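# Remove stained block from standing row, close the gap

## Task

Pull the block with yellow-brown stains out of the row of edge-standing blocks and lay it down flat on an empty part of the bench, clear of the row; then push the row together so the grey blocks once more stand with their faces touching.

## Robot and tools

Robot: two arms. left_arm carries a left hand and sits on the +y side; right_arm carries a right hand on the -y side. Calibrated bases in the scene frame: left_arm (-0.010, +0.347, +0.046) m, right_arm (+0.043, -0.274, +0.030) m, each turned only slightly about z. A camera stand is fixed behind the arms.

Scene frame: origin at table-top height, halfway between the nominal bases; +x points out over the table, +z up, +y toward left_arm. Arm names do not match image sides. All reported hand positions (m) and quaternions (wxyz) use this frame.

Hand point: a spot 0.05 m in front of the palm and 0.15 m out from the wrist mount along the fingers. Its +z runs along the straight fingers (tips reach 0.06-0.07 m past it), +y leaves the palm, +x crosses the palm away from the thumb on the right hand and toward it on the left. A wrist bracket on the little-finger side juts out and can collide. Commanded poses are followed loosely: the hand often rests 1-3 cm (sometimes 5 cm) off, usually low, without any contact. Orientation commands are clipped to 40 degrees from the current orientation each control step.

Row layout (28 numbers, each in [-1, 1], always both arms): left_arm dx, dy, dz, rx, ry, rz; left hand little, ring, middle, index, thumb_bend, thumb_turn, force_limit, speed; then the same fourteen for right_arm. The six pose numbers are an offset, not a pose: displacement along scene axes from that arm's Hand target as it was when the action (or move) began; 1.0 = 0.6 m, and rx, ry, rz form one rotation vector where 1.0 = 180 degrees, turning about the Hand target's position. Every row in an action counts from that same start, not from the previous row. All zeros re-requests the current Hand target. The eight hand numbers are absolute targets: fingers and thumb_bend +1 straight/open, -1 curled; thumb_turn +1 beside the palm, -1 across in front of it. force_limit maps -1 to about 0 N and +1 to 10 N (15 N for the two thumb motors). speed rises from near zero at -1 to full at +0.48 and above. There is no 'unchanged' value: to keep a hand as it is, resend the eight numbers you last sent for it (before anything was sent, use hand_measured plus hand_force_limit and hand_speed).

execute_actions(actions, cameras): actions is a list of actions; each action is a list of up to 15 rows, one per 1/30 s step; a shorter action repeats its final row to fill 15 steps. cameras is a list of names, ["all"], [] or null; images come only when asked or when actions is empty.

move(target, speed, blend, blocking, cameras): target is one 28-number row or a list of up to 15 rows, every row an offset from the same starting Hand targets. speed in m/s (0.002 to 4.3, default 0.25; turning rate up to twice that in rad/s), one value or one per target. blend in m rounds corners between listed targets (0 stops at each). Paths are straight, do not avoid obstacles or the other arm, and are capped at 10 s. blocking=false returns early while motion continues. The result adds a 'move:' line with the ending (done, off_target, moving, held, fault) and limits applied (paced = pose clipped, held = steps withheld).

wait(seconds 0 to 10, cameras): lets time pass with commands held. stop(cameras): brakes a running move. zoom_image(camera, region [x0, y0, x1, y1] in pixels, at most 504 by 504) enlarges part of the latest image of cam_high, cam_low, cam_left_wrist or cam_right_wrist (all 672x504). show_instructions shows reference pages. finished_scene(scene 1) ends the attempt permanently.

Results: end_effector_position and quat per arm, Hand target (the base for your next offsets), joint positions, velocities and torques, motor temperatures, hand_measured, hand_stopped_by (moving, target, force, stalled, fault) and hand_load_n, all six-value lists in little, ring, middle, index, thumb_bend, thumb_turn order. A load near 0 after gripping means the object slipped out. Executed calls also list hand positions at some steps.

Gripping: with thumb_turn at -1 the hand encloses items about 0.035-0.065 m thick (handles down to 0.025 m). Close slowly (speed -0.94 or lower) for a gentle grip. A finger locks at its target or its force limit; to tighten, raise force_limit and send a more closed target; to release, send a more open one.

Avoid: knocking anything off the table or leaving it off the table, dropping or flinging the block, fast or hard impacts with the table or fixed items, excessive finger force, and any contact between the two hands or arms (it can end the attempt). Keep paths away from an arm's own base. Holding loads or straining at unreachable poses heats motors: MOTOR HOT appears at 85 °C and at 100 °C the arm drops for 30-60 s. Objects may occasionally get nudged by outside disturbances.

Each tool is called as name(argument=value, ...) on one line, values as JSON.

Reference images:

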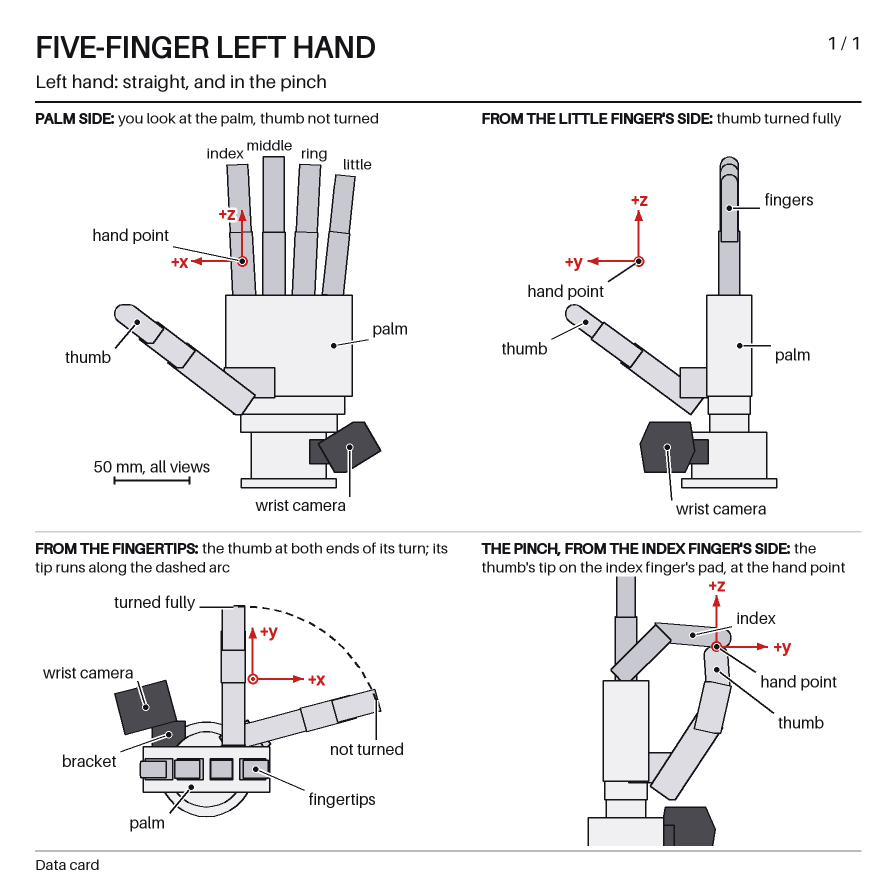

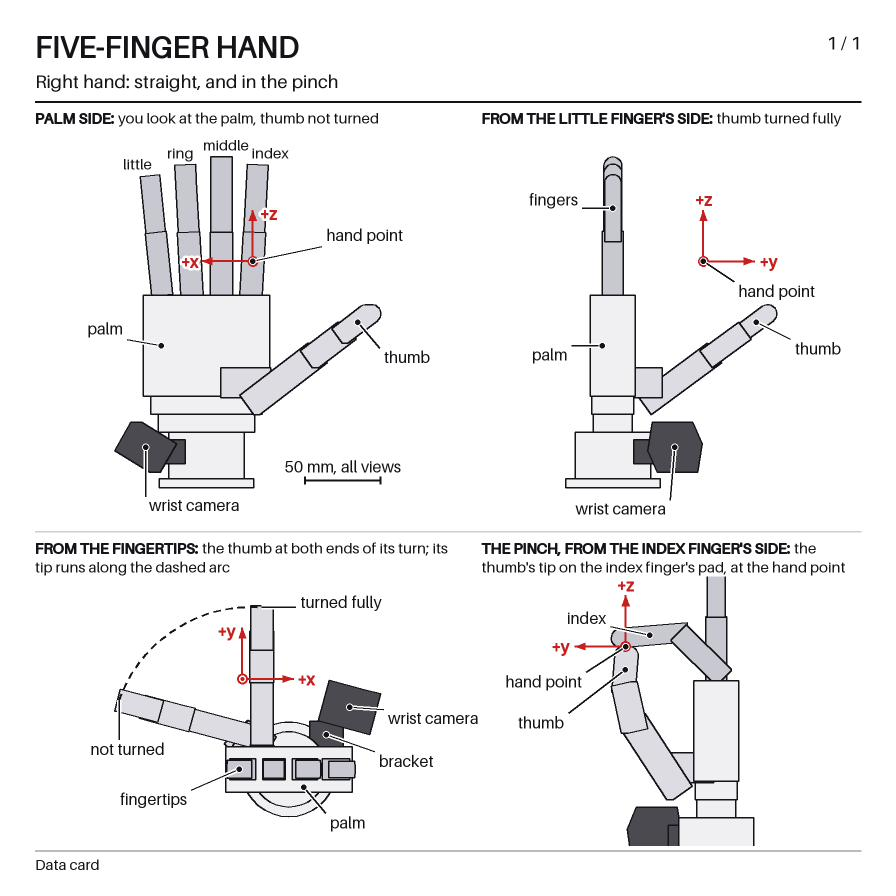

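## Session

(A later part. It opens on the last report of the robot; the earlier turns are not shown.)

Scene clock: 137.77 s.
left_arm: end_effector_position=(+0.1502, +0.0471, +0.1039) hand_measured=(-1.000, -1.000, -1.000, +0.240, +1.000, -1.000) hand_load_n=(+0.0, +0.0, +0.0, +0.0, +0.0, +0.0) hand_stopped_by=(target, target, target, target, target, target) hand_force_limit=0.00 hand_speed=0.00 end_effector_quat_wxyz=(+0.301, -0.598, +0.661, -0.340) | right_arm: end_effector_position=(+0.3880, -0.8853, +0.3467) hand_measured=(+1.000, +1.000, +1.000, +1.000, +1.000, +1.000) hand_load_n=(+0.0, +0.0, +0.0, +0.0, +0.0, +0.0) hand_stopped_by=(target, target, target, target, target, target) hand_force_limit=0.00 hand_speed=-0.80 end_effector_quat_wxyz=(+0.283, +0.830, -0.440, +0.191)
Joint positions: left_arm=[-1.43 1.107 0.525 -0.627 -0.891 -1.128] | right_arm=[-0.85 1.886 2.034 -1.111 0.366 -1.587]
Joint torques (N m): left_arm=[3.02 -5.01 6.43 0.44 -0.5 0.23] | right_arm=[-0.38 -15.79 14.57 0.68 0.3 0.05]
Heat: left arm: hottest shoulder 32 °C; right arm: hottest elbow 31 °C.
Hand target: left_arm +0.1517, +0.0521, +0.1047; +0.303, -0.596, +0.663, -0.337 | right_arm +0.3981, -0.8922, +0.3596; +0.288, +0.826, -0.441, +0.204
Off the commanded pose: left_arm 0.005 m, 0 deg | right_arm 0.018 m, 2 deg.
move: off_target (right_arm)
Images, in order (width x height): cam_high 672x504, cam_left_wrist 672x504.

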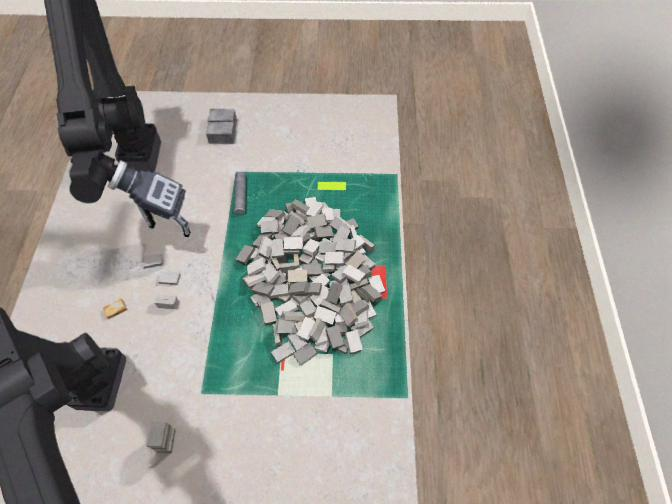

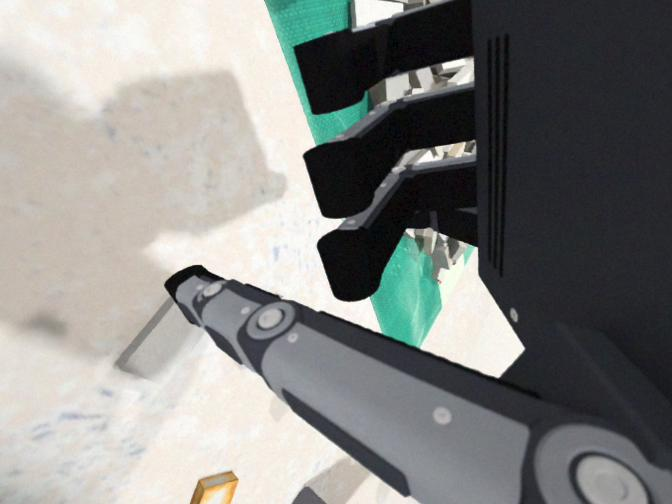

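move(target=[[-0.001,-0.1318,-0.0245, 0,0,0.0667, -1,-1,-1,0.24,0.9,-1,0,0, 0,0,0,0,0,0, 1,1,1,1,1,1,0,-0.8],[-0.001,-0.1318,-0.121, 0,0,0.0667, -1,-1,-1,0.24,0.9,-1,0,0, 0,0,0,0,0,0, 1,1,1,1,1,1,0,-0.8]], speed=[0.2,0.12], cameras=["cam_high","cam_left_wrist"])

zoom_image(camera="cam_high", region=[130, 250, 210, 310])

Scene clock: 141.97 s.
left_arm: end_effector_position=(+0.1535, -0.0268, +0.0392) hand_measured=(-1.000, -1.000, -1.000, +0.240, +0.900, -1.000) hand_load_n=(+0.0, +0.0, +0.0, +0.0, +0.0, +0.0) hand_stopped_by=(target, target, target, target, target, target) hand_force_limit=0.00 hand_speed=0.00 end_effector_quat_wxyz=(-0.335, +0.663, -0.596, +0.304) | right_arm: end_effector_position=(+0.3880, -0.8853, +0.3467) hand_measured=(+1.000, +1.000, +1.000, +1.000, +1.000, +1.000) hand_load_n=(+0.0, +0.0, +0.0, +0.0, +0.0, +0.0) hand_stopped_by=(target, target, target, target, target, target) hand_force_limit=0.00 hand_speed=-0.80 end_effector_quat_wxyz=(+0.283, +0.830, -0.440, +0.191)
Joint positions: left_arm=[-1.485 1.583 0.767 -0.741 -0.939 -1.557] | right_arm=[-0.85 1.886 2.034 -1.111 0.366 -1.587]
Joint torques (N m): left_arm=[2.08 -7.24 5.01 0.46 -0.75 0.02] | right_arm=[-0.15 -15.68 14.49 0.77 0.32 0.08]
Heat: left arm: hottest shoulder 32 °C; right arm: hottest elbow 31 °C.
Hand target: left_arm +0.1511, -0.0271, +0.0323; -0.337, +0.662, -0.596, +0.304 | right_arm +0.3981, -0.8922, +0.3596; +0.288, +0.826, -0.441, +0.204
Off the commanded pose: left_arm 0.008 m, 0 deg | right_arm 0.018 m, 2 deg.
move: off_target (right_arm)
Images, in order (width x height): cam_high 672x504, cam_left_wrist 672x504.

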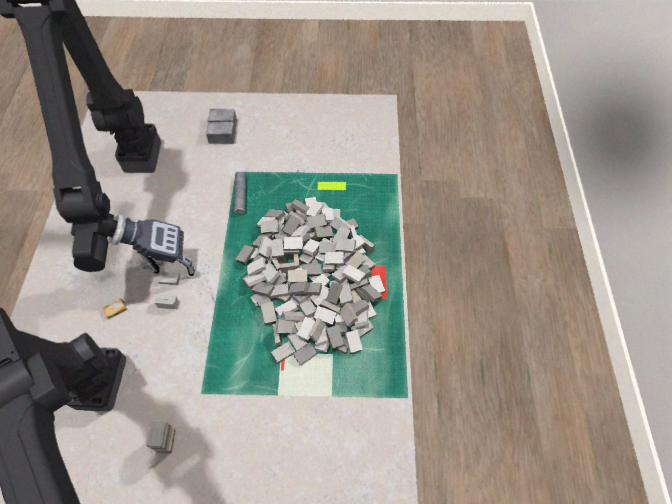

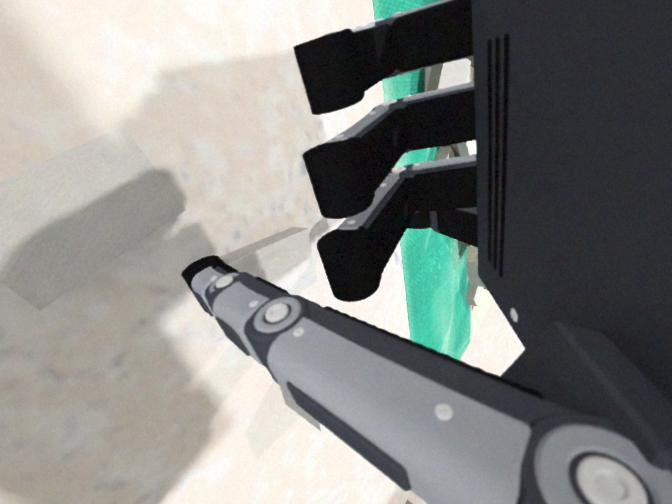

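Scaled by 6.300 from the camera's 672x504 image, which has a finer 960x720 frame.

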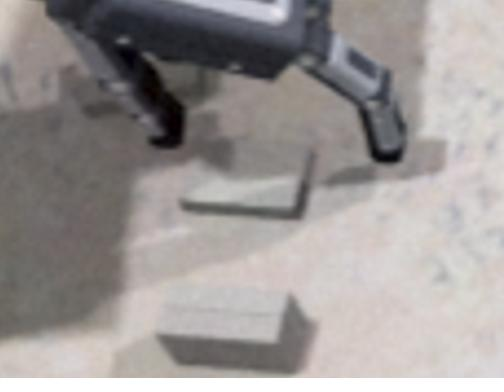

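move(target=[[-0.0145,-0.013,0.05, 0,0,0, -1,-1,-1,0.24,0.9,-1,0,0, 0,0,0,0,0,0, 1,1,1,1,1,1,0,-0.8],[-0.0145,-0.0117,-0.018, 0,0,0, -1,-1,-1,0.24,0.9,-1,0,0, 0,0,0,0,0,0, 1,1,1,1,1,1,0,-0.8]], speed=[0.2,0.12], cameras=["cam_high","cam_left_wrist"])

zoom_image(camera="cam_high", region=[130, 250, 210, 310])

Scene clock: 144.53 s.
left_arm: end_effector_position=(+0.1449, -0.0329, +0.0277) hand_measured=(-1.000, -1.000, -1.000, +0.240, +0.900, -1.000) hand_load_n=(+0.0, +0.0, +0.0, +0.0, +0.0, +0.0) hand_stopped_by=(target, target, target, target, target, target) hand_force_limit=0.00 hand_speed=0.00 end_effector_quat_wxyz=(-0.336, +0.663, -0.597, +0.303) | right_arm: end_effector_position=(+0.3880, -0.8853, +0.3467) hand_measured=(+1.000, +1.000, +1.000, +1.000, +1.000, +1.000) hand_load_n=(+0.0, +0.0, +0.0, +0.0, +0.0, +0.0) hand_stopped_by=(target, target, target, target, target, target) hand_force_limit=0.00 hand_speed=-0.80 end_effector_quat_wxyz=(+0.283, +0.830, -0.440, +0.191)
Joint positions: left_arm=[-1.51 1.628 0.782 -0.748 -0.939 -1.599] | right_arm=[-0.85 1.886 2.034 -1.111 0.366 -1.587]
Joint torques (N m): left_arm=[1.49 -7.65 4.85 0.51 -0.74 -0.01] | right_arm=[-0.67 -15.56 14.68 0.75 0.27 0.09]
Motor temperatures (°C): left_arm=[27 32 30 24 28 25] | right_arm=[27 30 32 26 26 24]
Heat: left arm: hottest shoulder 32 °C; right arm: hottest elbow 32 °C.
Hand target: left_arm +0.1425, -0.0341, +0.0214; -0.337, +0.662, -0.596, +0.304 | right_arm +0.3981, -0.8922, +0.3596; +0.288, +0.826, -0.441, +0.204
Off the commanded pose: left_arm 0.007 m, 0 deg | right_arm 0.018 m, 2 deg.
move: off_target (right_arm)
Images, in order (width x height): cam_high 672x504, cam_left_wrist 672x504.

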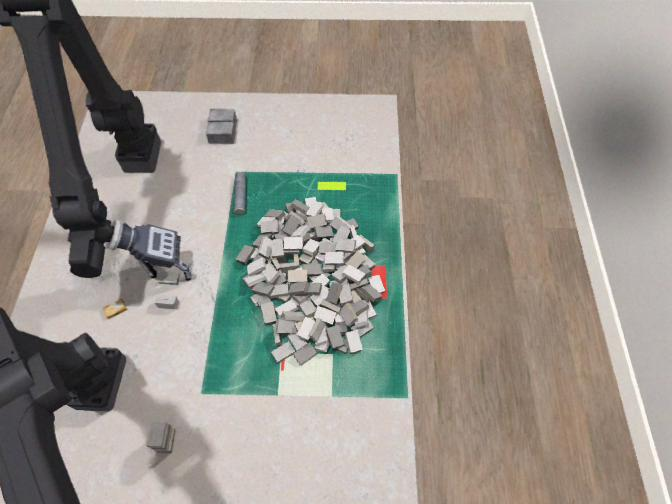

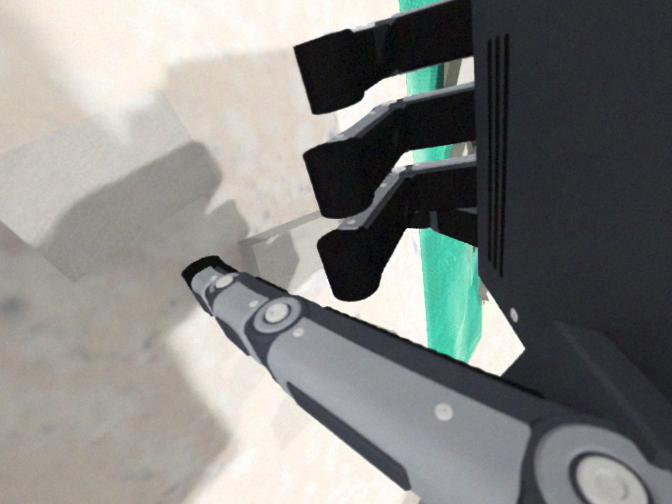

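Scaled by 6.300 from the camera's 672x504 image, which has a finer 960x720 frame.

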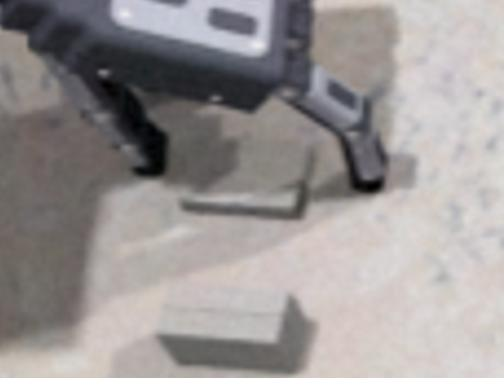

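move(target=[[0,0,0, 0,0,0, -1,-1,-1,0.0,0.76,-1,-0.5,-0.93, 0,0,0,0,0,0, 1,1,1,1,1,1,0,-0.8]], cameras=["cam_high","cam_left_wrist"])

zoom_image(camera="cam_high", region=[130, 250, 210, 310])

Scene clock: 146.67 s.
left_arm: end_effector_position=(+0.1450, -0.0330, +0.0278) hand_measured=(-1.000, -1.000, -1.000, +0.000, +0.760, -1.000) hand_load_n=(+0.0, +0.0, +0.0, +0.0, +0.0, +0.0) hand_stopped_by=(target, target, target, target, target, target) hand_force_limit=-0.50 hand_speed=-0.93 end_effector_quat_wxyz=(-0.336, +0.663, -0.596, +0.303) | right_arm: end_effector_position=(+0.3880, -0.8853, +0.3467) hand_measured=(+1.000, +1.000, +1.000, +1.000, +1.000, +1.000) hand_load_n=(+0.0, +0.0, +0.0, +0.0, +0.0, -0.5) hand_stopped_by=(target, target, target, target, target, target) hand_force_limit=0.00 hand_speed=-0.80 end_effector_quat_wxyz=(+0.283, +0.830, -0.440, +0.191)
Joint positions: left_arm=[-1.51 1.628 0.782 -0.748 -0.94 -1.599] | right_arm=[-0.85 1.886 2.034 -1.111 0.366 -1.587]
Joint torques (N m): left_arm=[0.85 -7.59 4.88 0.38 -0.71 0.02] | right_arm=[-0.21 -16.26 14.42 0.84 0.26 0.05]
Heat: left arm: hottest shoulder 32 °C; right arm: hottest elbow 32 °C.
Hand target: left_arm +0.1425, -0.0341, +0.0215; -0.337, +0.662, -0.596, +0.304 | right_arm +0.3981, -0.8922, +0.3596; +0.288, +0.826, -0.441, +0.204
Off the commanded pose: left_arm 0.007 m, 0 deg | right_arm 0.018 m, 2 deg.
move: off_target (right_arm)
Images, in order (width x height): cam_high 672x504, cam_left_wrist 672x504.

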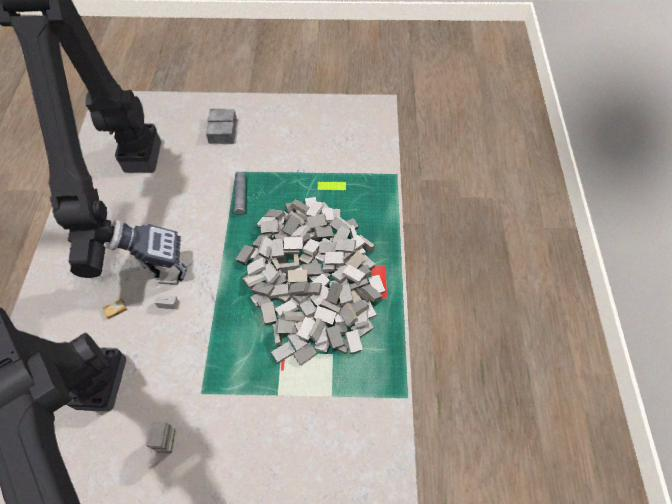

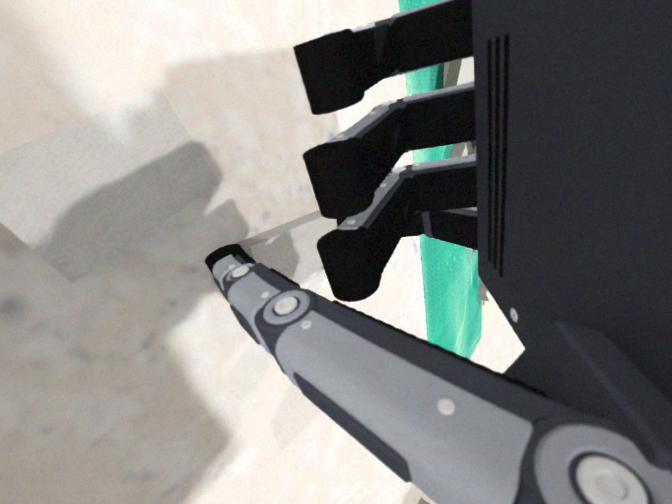

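Scaled by 6.300 from the camera's 672x504 image, which has a finer 960x720 frame.

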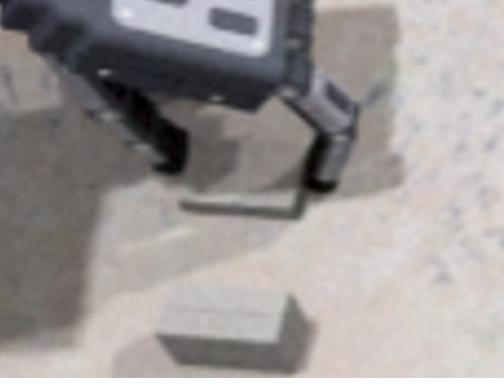

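move(target=[[0,0,0, 0,0,0, -1,-1,-1,-0.06,0.66,-1,-0.5,-0.93, 0,0,0,0,0,0, 1,1,1,1,1,1,0,-0.8]], cameras=["cam_high","cam_left_wrist"])

zoom_image(camera="cam_high", region=[130, 250, 210, 310])

Scene clock: 147.43 s.
left_arm: end_effector_position=(+0.1450, -0.0330, +0.0278) hand_measured=(-1.000, -1.000, -1.000, -0.024, +0.746, -1.000) hand_load_n=(+0.0, +0.0, +0.0, +4.5, +4.0, +0.0) hand_stopped_by=(target, target, target, force, force, target) hand_force_limit=-0.50 hand_speed=-0.93 end_effector_quat_wxyz=(-0.336, +0.663, -0.596, +0.303) | right_arm: end_effector_position=(+0.3880, -0.8853, +0.3467) hand_measured=(+1.000, +1.000, +1.000, +1.000, +1.000, +1.000) hand_load_n=(+0.0, +0.0, +0.0, +0.0, +0.0, +0.0) hand_stopped_by=(target, target, target, target, target, target) hand_force_limit=0.00 hand_speed=-0.80 end_effector_quat_wxyz=(+0.283, +0.830, -0.440, +0.191)
Joint positions: left_arm=[-1.51 1.628 0.782 -0.748 -0.94 -1.599] | right_arm=[-0.85 1.886 2.034 -1.111 0.366 -1.587]
Joint torques (N m): left_arm=[1.38 -8.12 4.77 0.21 -0.67 0] | right_arm=[-0.09 -15.74 14.41 0.69 0.26 0.06]
Heat: left arm: hottest shoulder 32 °C; right arm: hottest elbow 32 °C.
Hand target: left_arm +0.1425, -0.0341, +0.0215; -0.337, +0.662, -0.596, +0.304 | right_arm +0.3981, -0.8922, +0.3596; +0.288, +0.826, -0.441, +0.204
Off the commanded pose: left_arm 0.007 m, 0 deg | right_arm 0.018 m, 2 deg.
move: off_target (right_arm)
Images, in order (width x height): cam_high 672x504, cam_left_wrist 672x504.

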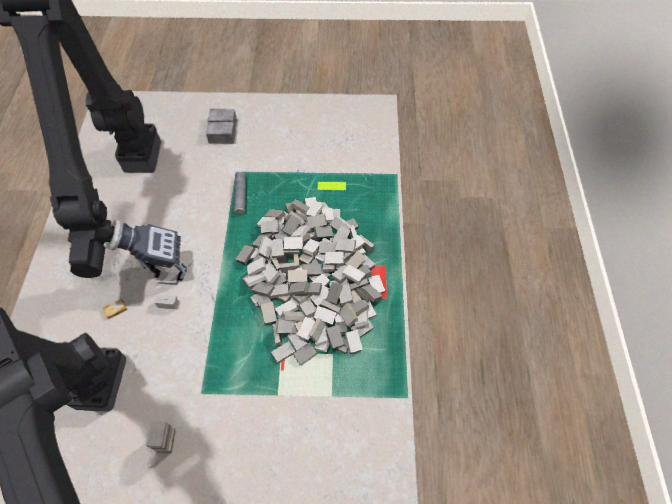

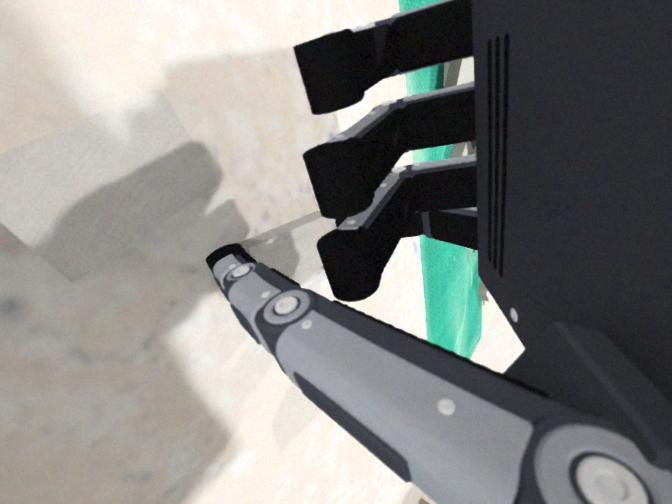

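Scaled by 6.300 from the camera's 672x504 image, which has a finer 960x720 frame.

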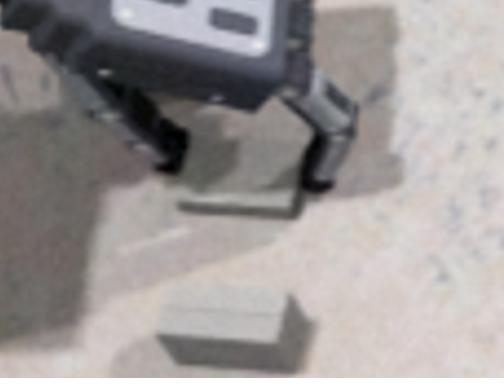

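move(target=[[0,0,0.1, 0,0,0, -1,-1,-1,-0.06,0.66,-1,-0.5,-0.93, 0,0,0,0,0,0, 1,1,1,1,1,1,0,-0.8]], speed=0.08, cameras=["cam_high","cam_left_wrist"])

zoom_image(camera="cam_high", region=[130, 250, 210, 310])

zoom_image(camera="cam_left_wrist", region=[180, 180, 400, 330])

Scene clock: 149.17 s.
left_arm: end_effector_position=(+0.1431, -0.0123, +0.0620) hand_measured=(-1.000, -1.000, -1.000, -0.024, +0.746, -1.000) hand_load_n=(+0.0, +0.0, +0.0, +4.5, +3.5, +0.0) hand_stopped_by=(target, target, target, force, force, target) hand_force_limit=-0.50 hand_speed=-0.93 end_effector_quat_wxyz=(-0.355, +0.653, -0.606, +0.284) | right_arm: end_effector_position=(+0.3880, -0.8853, +0.3467) hand_measured=(+1.000, +1.000, +1.000, +1.000, +1.000, +1.000) hand_load_n=(+0.0, +0.0, +0.0, +0.0, +0.0, +0.5) hand_stopped_by=(target, target, target, target, target, target) hand_force_limit=0.00 hand_speed=-0.80 end_effector_quat_wxyz=(+0.283, +0.830, -0.440, +0.191)
Joint positions: left_arm=[-1.51 1.534 0.795 -0.915 -0.94 -1.599] | right_arm=[-0.85 1.886 2.034 -1.111 0.366 -1.587]
Joint torques (N m): left_arm=[1.32 -9.99 8.46 -0.24 -0.71 0] | right_arm=[-0.03 -16.62 14.52 0.9 0.27 0.08]
Heat: left arm: hottest shoulder 32 °C; right arm: hottest elbow 32 °C.
Hand target: left_arm +0.1425, -0.0341, +0.0815; -0.337, +0.662, -0.596, +0.304 | right_arm +0.3981, -0.8922, +0.3596; +0.288, +0.826, -0.441, +0.204
Off the commanded pose: left_arm 0.029 m, 3 deg | right_arm 0.018 m, 2 deg.
move: off_target (left_arm, right_arm)
Images, in order (width x height): cam_high 672x504, cam_left_wrist 672x504.

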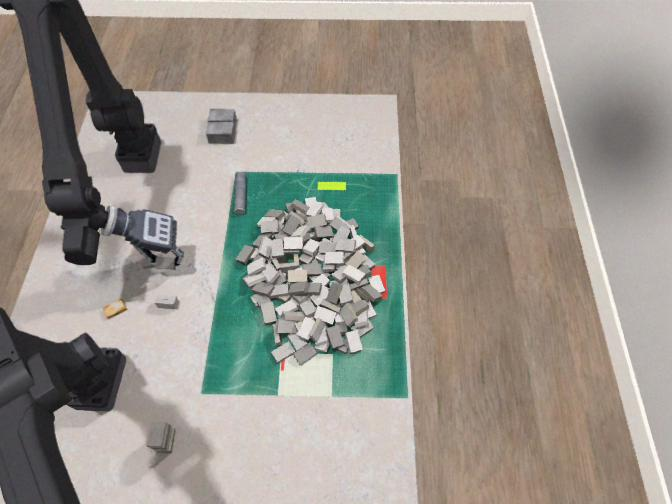

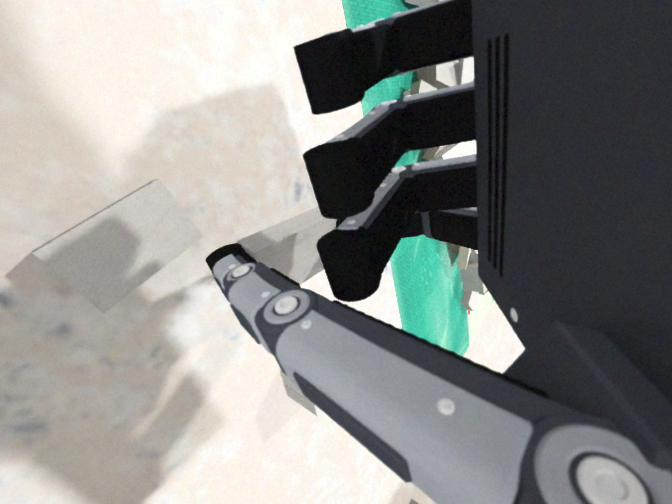

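Scaled by 6.300 from the camera's 672x504 image, which has a finer 960x720 frame.

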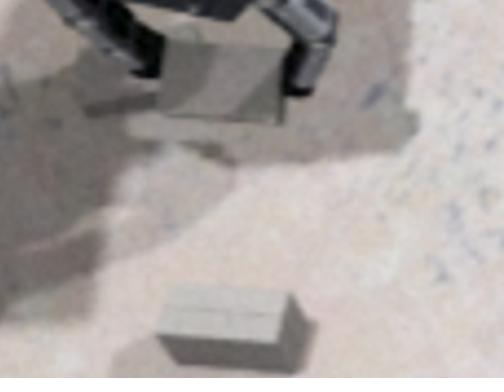

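Scaled by 2.291 from the camera's 672x504 image, which has a finer 960x720 frame.

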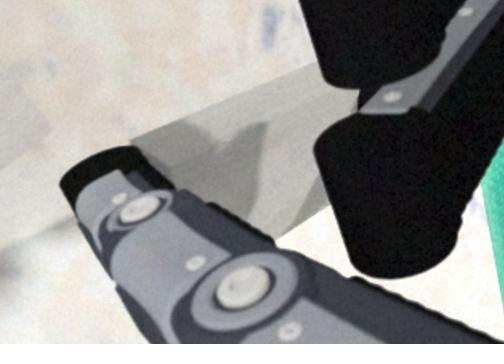

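move(target=[[0,0.03,-0.065, 0,0,0, -1,-1,-1,-0.06,0.66,-1,-0.5,-0.93, 0,0,0,0,0,0, 1,1,1,1,1,1,0,-0.8]], speed=0.08, cameras=["cam_high"])

zoom_image(camera="cam_high", region=[130, 240, 210, 300])

Scene clock: 151.70 s.
left_arm: end_effector_position=(+0.1435, -0.0160, +0.0485) hand_measured=(-1.000, -1.000, -1.000, -0.024, +0.746, -1.000) hand_load_n=(+0.0, +0.0, +0.5, +4.5, +4.0, +0.0) hand_stopped_by=(target, target, target, force, force, target) hand_force_limit=-0.50 hand_speed=-0.93 end_effector_quat_wxyz=(-0.335, +0.663, -0.596, +0.305) | right_arm: end_effector_position=(+0.3880, -0.8853, +0.3467) hand_measured=(+1.000, +1.000, +1.000, +1.000, +1.000, +1.000) hand_load_n=(+0.0, +0.0, +0.0, +0.0, +0.0, +0.0) hand_stopped_by=(target, target, target, target, target, target) hand_force_limit=0.00 hand_speed=-0.80 end_effector_quat_wxyz=(+0.283, +0.830, -0.440, +0.191)
Joint positions: left_arm=[-1.51 1.54 0.749 -0.797 -0.94 -1.599] | right_arm=[-0.85 1.886 2.034 -1.111 0.366 -1.587]
Joint torques (N m): left_arm=[2.55 -6.95 5.14 0.42 -0.67 0.02] | right_arm=[-0.5 -15.97 14.56 0.64 0.25 0.1]
Heat: left arm: hottest shoulder 32 °C; right arm: hottest elbow 32 °C.
Hand target: left_arm +0.1425, -0.0161, +0.0425; -0.337, +0.662, -0.596, +0.304 | right_arm +0.3981, -0.8922, +0.3596; +0.288, +0.826, -0.441, +0.204
Off the commanded pose: left_arm 0.006 m, 0 deg | right_arm 0.018 m, 2 deg.
move: off_target (right_arm)
Images, in order (width x height): cam_high 672x504.

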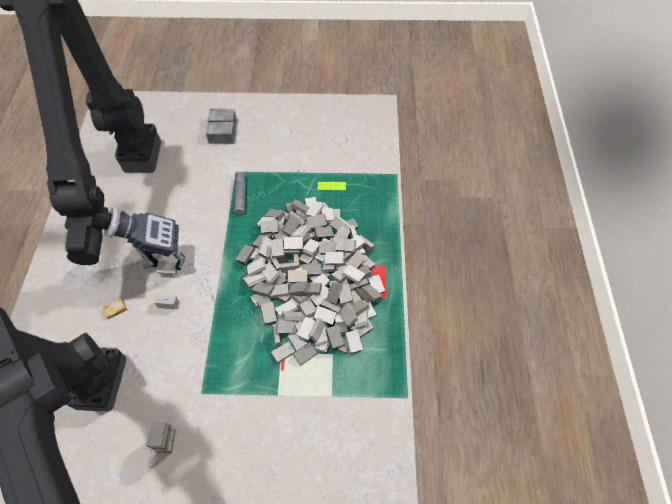

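Scaled by 6.300 from the camera's 672x504 image, which has a finer 960x720 frame.

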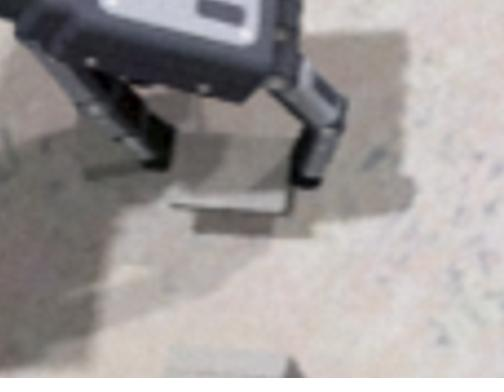

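move(target=[[0,0,0, 0,0,0, -1,-1,-1,-0.014,0.66,-1,-0.5,-0.93, 0,0,0,0,0,0, 1,1,1,1,1,1,0,-0.8]], cameras=["cam_high"])

zoom_image(camera="cam_high", region=[130, 240, 210, 300])

Scene clock: 153.73 s.
left_arm: end_effector_position=(+0.1435, -0.0160, +0.0485) hand_measured=(-1.000, -1.000, -1.000, -0.014, +0.746, -1.000) hand_load_n=(+0.0, +0.0, +0.0, +1.5, +1.0, +0.5) hand_stopped_by=(target, target, target, target, force, target) hand_force_limit=-0.50 hand_speed=-0.93 end_effector_quat_wxyz=(-0.335, +0.663, -0.596, +0.305) | right_arm: end_effector_position=(+0.3880, -0.8853, +0.3467) hand_measured=(+1.000, +1.000, +1.000, +1.000, +1.000, +1.000) hand_load_n=(+0.0, +0.0, +0.0, +0.0, +0.0, +0.0) hand_stopped_by=(target, target, target, target, target, target) hand_force_limit=0.00 hand_speed=-0.80 end_effector_quat_wxyz=(+0.283, +0.830, -0.440, +0.191)
Joint positions: left_arm=[-1.51 1.54 0.749 -0.797 -0.94 -1.599] | right_arm=[-0.85 1.886 2.034 -1.111 0.366 -1.587]
Joint torques (N m): left_arm=[2.02 -6.83 5.15 0.43 -0.72 0.06] | right_arm=[0.03 -15.85 14.56 0.8 0.27 0.05]
Heat: left arm: hottest shoulder 32 °C; right arm: hottest elbow 32 °C.
Hand target: left_arm +0.1425, -0.0161, +0.0425; -0.337, +0.662, -0.596, +0.304 | right_arm +0.3981, -0.8922, +0.3596; +0.288, +0.826, -0.441, +0.204
Off the commanded pose: left_arm 0.006 m, 0 deg | right_arm 0.018 m, 2 deg.
move: off_target (right_arm)
Images, in order (width x height): cam_high 672x504.

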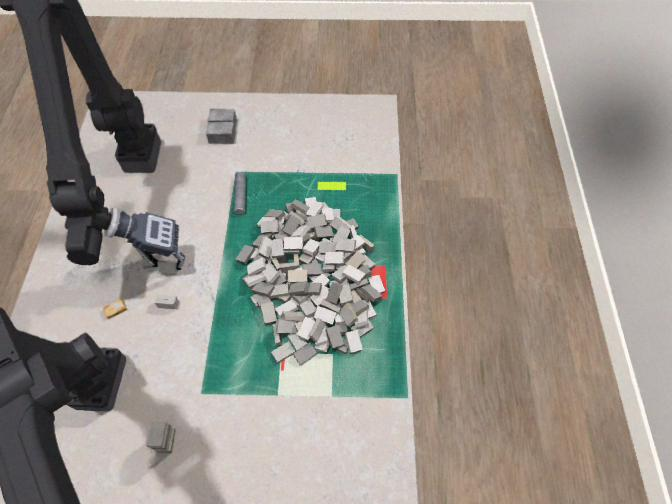

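Scaled by 6.300 from the camera's 672x504 image, which has a finer 960x720 frame.

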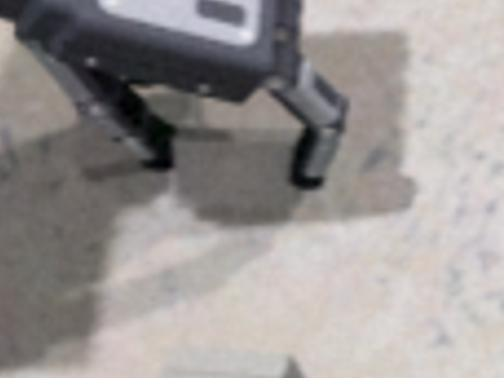

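zoom_image(camera="cam_high", region=[150, 250, 190, 280])

wait(seconds=0.1, cameras=["cam_left_wrist"])

zoom_image(camera="cam_left_wrist", region=[180, 180, 400, 330])

Scaled by 12.600 from the camera's 672x504 image, which has a finer 960x720 frame.

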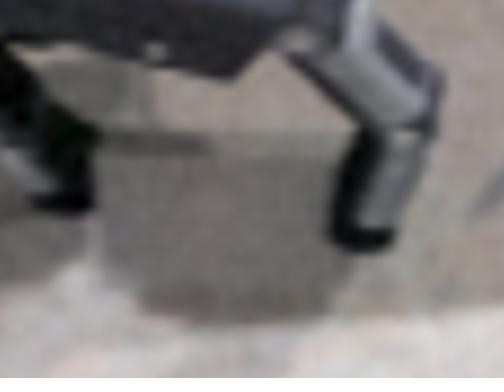

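Scene clock: 154.20 s.
left_arm: end_effector_position=(+0.1435, -0.0160, +0.0485) hand_measured=(-1.000, -1.000, -1.000, -0.014, +0.746, -1.000) hand_load_n=(+0.0, +0.0, +0.5, +1.5, +1.5, +0.0) hand_stopped_by=(target, target, target, target, force, target) hand_force_limit=-0.50 hand_speed=-0.93 end_effector_quat_wxyz=(-0.335, +0.663, -0.596, +0.305) | right_arm: end_effector_position=(+0.3880, -0.8853, +0.3467) hand_measured=(+1.000, +1.000, +1.000, +1.000, +1.000, +1.000) hand_load_n=(+0.0, +0.0, +0.0, +0.0, +0.0, +0.0) hand_stopped_by=(target, target, target, target, target, target) hand_force_limit=0.00 hand_speed=-0.80 end_effector_quat_wxyz=(+0.283, +0.830, -0.440, +0.191)
Joint positions: left_arm=[-1.51 1.54 0.749 -0.797 -0.94 -1.599] | right_arm=[-0.85 1.886 2.034 -1.111 0.366 -1.587]
Joint torques (N m): left_arm=[1.49 -7.18 5.04 0.29 -0.72 0.06] | right_arm=[-0.38 -15.97 14.52 0.72 0.25 0.09]
Heat: left arm: hottest shoulder 32 °C; right arm: hottest elbow 32 °C.
Hand target: left_arm +0.1425, -0.0161, +0.0425; -0.337, +0.662, -0.596, +0.304 | right_arm +0.3981, -0.8922, +0.3596; +0.288, +0.826, -0.441, +0.204
Off the commanded pose: left_arm 0.006 m, 0 deg | right_arm 0.018 m, 2 deg.
wait: 0.10 s; at rest from the start
Images, in order (width x height): cam_left_wrist 672x504.

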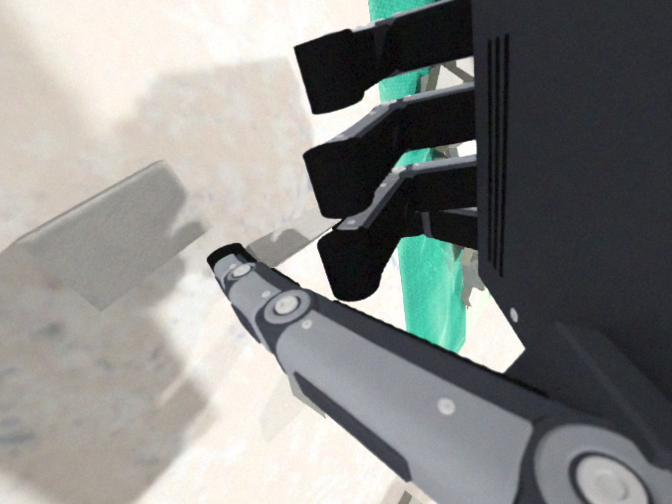

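Scaled by 2.291 from the camera's 672x504 image, which has a finer 960x720 frame.

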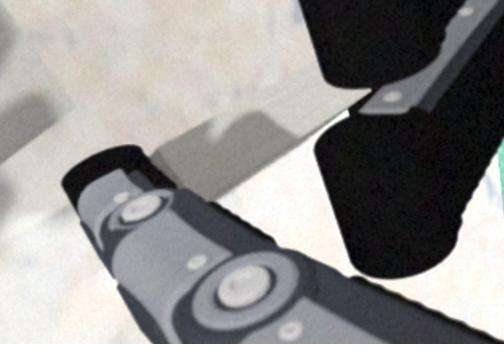

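move(target=[[0,0,-0.02, 0,0,0, -1,-1,-1,-0.014,0.66,-1,-0.5,-0.93, 0,0,0,0,0,0, 1,1,1,1,1,1,0,-0.8]], speed=0.04, cameras=["cam_high","cam_left_wrist"])

zoom_image(camera="cam_high", region=[150, 250, 200, 288])

zoom_image(camera="cam_left_wrist", region=[180, 180, 400, 330])

Scene clock: 155.73 s.
left_arm: end_effector_position=(+0.1436, -0.0180, +0.0392) hand_measured=(-1.000, -1.000, -1.000, -0.014, +0.746, -1.000) hand_load_n=(+0.0, +0.0, +0.5, +0.5, +1.0, +0.0) hand_stopped_by=(target, target, target, target, force, target) hand_force_limit=-0.50 hand_speed=-0.93 end_effector_quat_wxyz=(-0.333, +0.664, -0.594, +0.307) | right_arm: end_effector_position=(+0.3880, -0.8853, +0.3467) hand_measured=(+1.000, +1.000, +1.000, +1.000, +1.000, +1.000) hand_load_n=(+0.0, +0.0, +0.0, +0.0, +0.0, +0.0) hand_stopped_by=(target, target, target, target, target, target) hand_force_limit=0.00 hand_speed=-0.80 end_effector_quat_wxyz=(+0.283, +0.830, -0.440, +0.191)
Joint positions: left_arm=[-1.51 1.563 0.741 -0.76 -0.94 -1.599] | right_arm=[-0.85 1.886 2.034 -1.111 0.366 -1.587]
Joint torques (N m): left_arm=[1.79 -6.48 4.85 0.51 -0.73 0.07] | right_arm=[-0.5 -15.68 14.5 0.66 0.27 0.08]
Heat: left arm: hottest shoulder 32 °C; right arm: hottest elbow 32 °C.
Hand target: left_arm +0.1425, -0.0162, +0.0305; -0.337, +0.662, -0.596, +0.304 | right_arm +0.3981, -0.8922, +0.3596; +0.288, +0.826, -0.441, +0.204
Off the commanded pose: left_arm 0.009 m, 1 deg | right_arm 0.018 m, 2 deg.
move: off_target (right_arm)
Images, in order (width x height): cam_high 672x504, cam_left_wrist 672x504.

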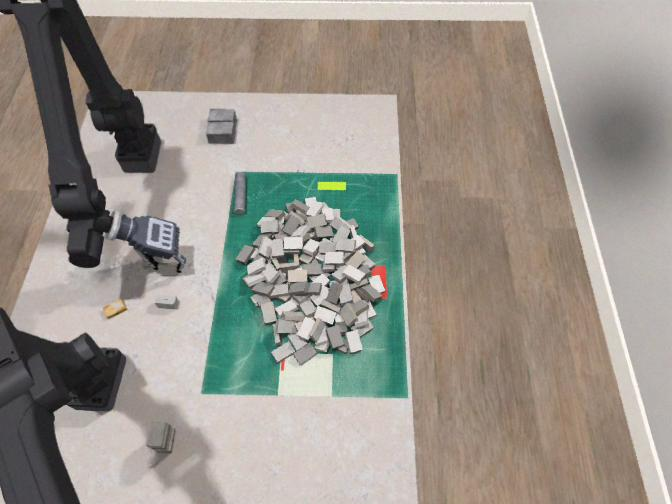

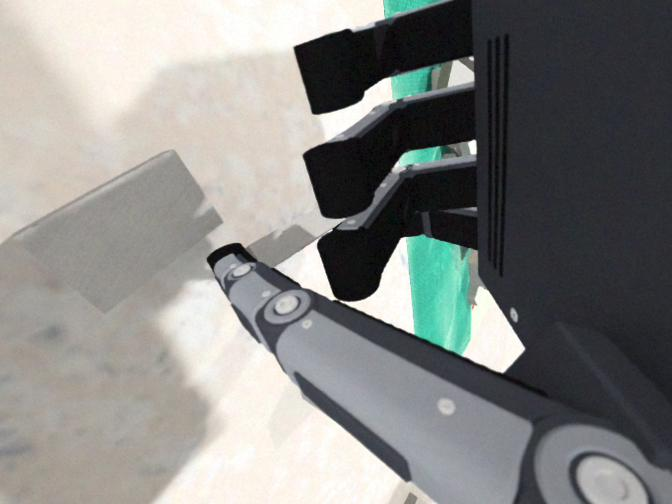

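Scaled by 10.080 from the camera's 672x504 image, which has a finer 960x720 frame.

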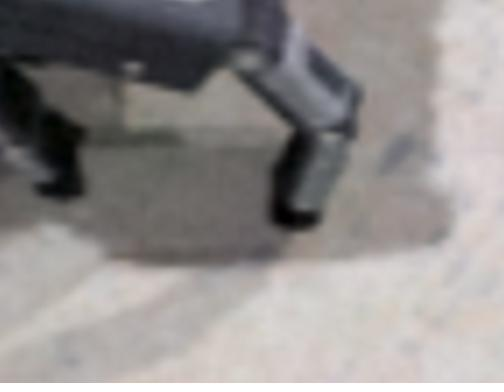

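Scaled by 2.291 from the camera's 672x504 image, which has a finer 960x720 frame.

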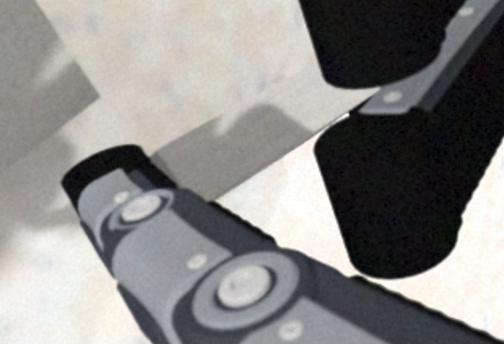

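move(target=[[0,0,-0.006, 0,0,0, -1,-1,-1,-0.014,0.66,-1,-0.5,-0.93, 0,0,0,0,0,0, 1,1,1,1,1,1,0,-0.8]], speed=0.04, cameras=["cam_left_wrist"])

zoom_image(camera="cam_left_wrist", region=[180, 180, 400, 330])

Scene clock: 156.83 s.
left_arm: end_effector_position=(+0.1439, -0.0203, +0.0380) hand_measured=(-1.000, -1.000, -1.000, -0.014, +0.746, -1.000) hand_load_n=(+0.0, +0.0, +0.0, +0.5, +1.5, +0.0) hand_stopped_by=(target, target, target, target, force, target) hand_force_limit=-0.50 hand_speed=-0.93 end_effector_quat_wxyz=(-0.330, +0.666, -0.593, +0.310) | right_arm: end_effector_position=(+0.3880, -0.8853, +0.3467) hand_measured=(+1.000, +1.000, +1.000, +1.000, +1.000, +1.000) hand_load_n=(+0.0, +0.0, +0.0, +0.0, +0.0, +0.0) hand_stopped_by=(target, target, target, target, target, target) hand_force_limit=0.00 hand_speed=-0.80 end_effector_quat_wxyz=(+0.283, +0.830, -0.440, +0.191)
Joint positions: left_arm=[-1.51 1.567 0.741 -0.747 -0.94 -1.599] | right_arm=[-0.85 1.886 2.034 -1.111 0.366 -1.587]
Joint torques (N m): left_arm=[1.61 -6.48 4.52 0.28 -0.7 0.03] | right_arm=[-0.44 -16.03 14.5 0.76 0.26 0.09]
Heat: left arm: hottest shoulder 32 °C; right arm: hottest elbow 32 °C.
Hand target: left_arm +0.1425, -0.0162, +0.0269; -0.337, +0.662, -0.596, +0.304 | right_arm +0.3981, -0.8922, +0.3596; +0.288, +0.826, -0.441, +0.204
Off the commanded pose: left_arm 0.012 m, 1 deg | right_arm 0.018 m, 2 deg.
move: off_target (left_arm, right_arm)
Images, in order (width x height): cam_left_wrist 672x504.

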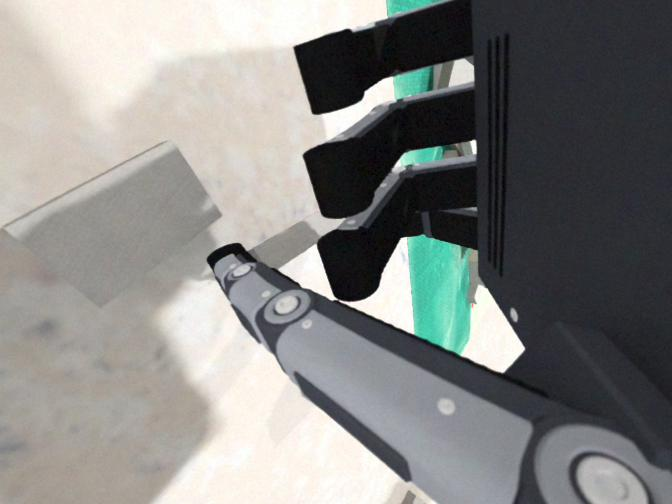

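Scaled by 2.291 from the camera's 672x504 image, which has a finer 960x720 frame.

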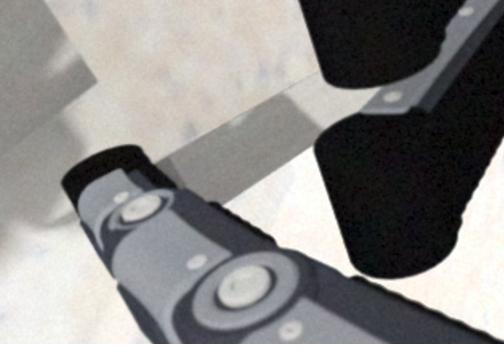

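move(target=[[0,0,0.0, 0,0,0, -1,-1,-1,0.1,0.85,-1,-0.5,-0.85, 0,0,0,0,0,0, 1,1,1,1,1,1,0,-0.8]], speed=0.04, cameras=["cam_left_wrist","cam_high"])

zoom_image(camera="cam_left_wrist", region=[180, 180, 400, 330])

zoom_image(camera="cam_high", region=[150, 250, 200, 288])

Scene clock: 158.93 s.
left_arm: end_effector_position=(+0.1438, -0.0196, +0.0360) hand_measured=(-1.000, -1.000, -1.000, +0.100, +0.850, -1.000) hand_load_n=(+0.0, +0.0, +0.0, +0.0, +0.0, +0.0) hand_stopped_by=(target, target, target, target, target, target) hand_force_limit=-0.50 hand_speed=-0.85 end_effector_quat_wxyz=(-0.332, +0.665, -0.594, +0.308) | right_arm: end_effector_position=(+0.3880, -0.8853, +0.3467) hand_measured=(+1.000, +1.000, +1.000, +1.000, +1.000, +1.000) hand_load_n=(+0.0, +0.0, +0.0, +0.0, +0.0, +0.0) hand_stopped_by=(target, target, target, target, target, target) hand_force_limit=0.00 hand_speed=-0.80 end_effector_quat_wxyz=(+0.283, +0.830, -0.440, +0.191)
Joint positions: left_arm=[-1.51 1.573 0.741 -0.747 -0.94 -1.599] | right_arm=[-0.85 1.886 2.034 -1.111 0.366 -1.587]
Joint torques (N m): left_arm=[1.73 -7.18 4.6 0.46 -0.7 0.07] | right_arm=[-0.32 -15.97 14.52 0.64 0.28 0.1]
Heat: left arm: hottest shoulder 32 °C; right arm: hottest elbow 32 °C.
Hand target: left_arm +0.1425, -0.0162, +0.0269; -0.337, +0.662, -0.596, +0.304 | right_arm +0.3981, -0.8922, +0.3596; +0.288, +0.826, -0.441, +0.204
Off the commanded pose: left_arm 0.010 m, 1 deg | right_arm 0.018 m, 2 deg.
move: off_target (right_arm)
Images, in order (width x height): cam_high 672x504, cam_left_wrist 672x504.

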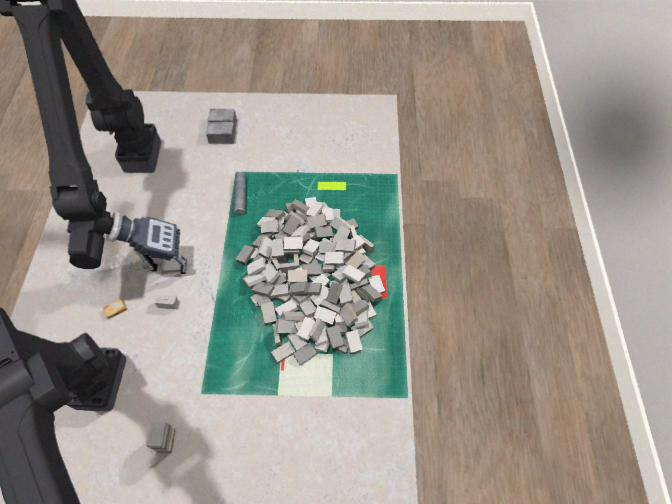

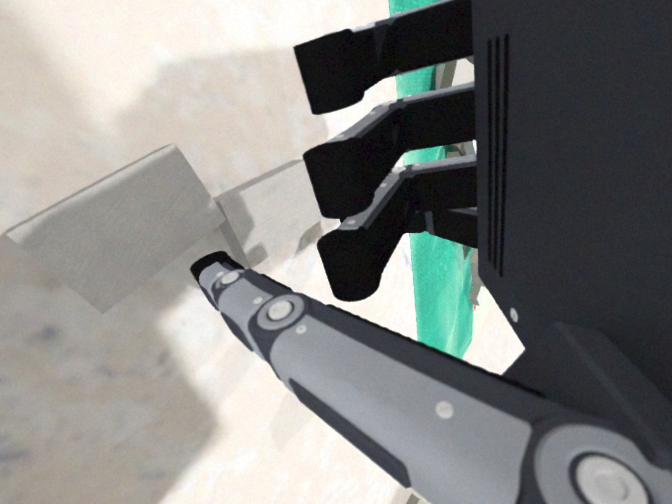

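Scaled by 2.291 from the camera's 672x504 image, which has a finer 960x720 frame.

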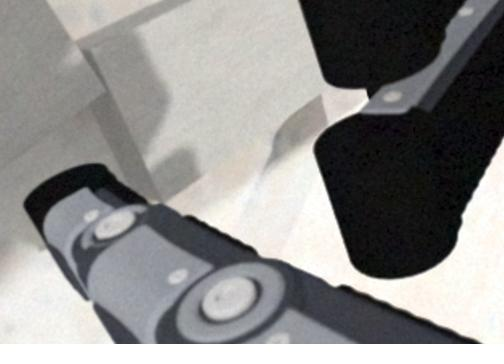

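Scaled by 10.080 from the camera's 672x504 image, which has a finer 960x720 frame.

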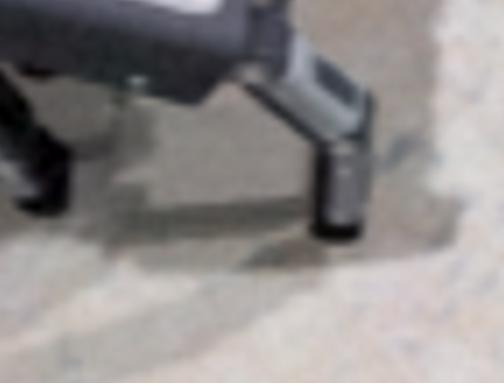

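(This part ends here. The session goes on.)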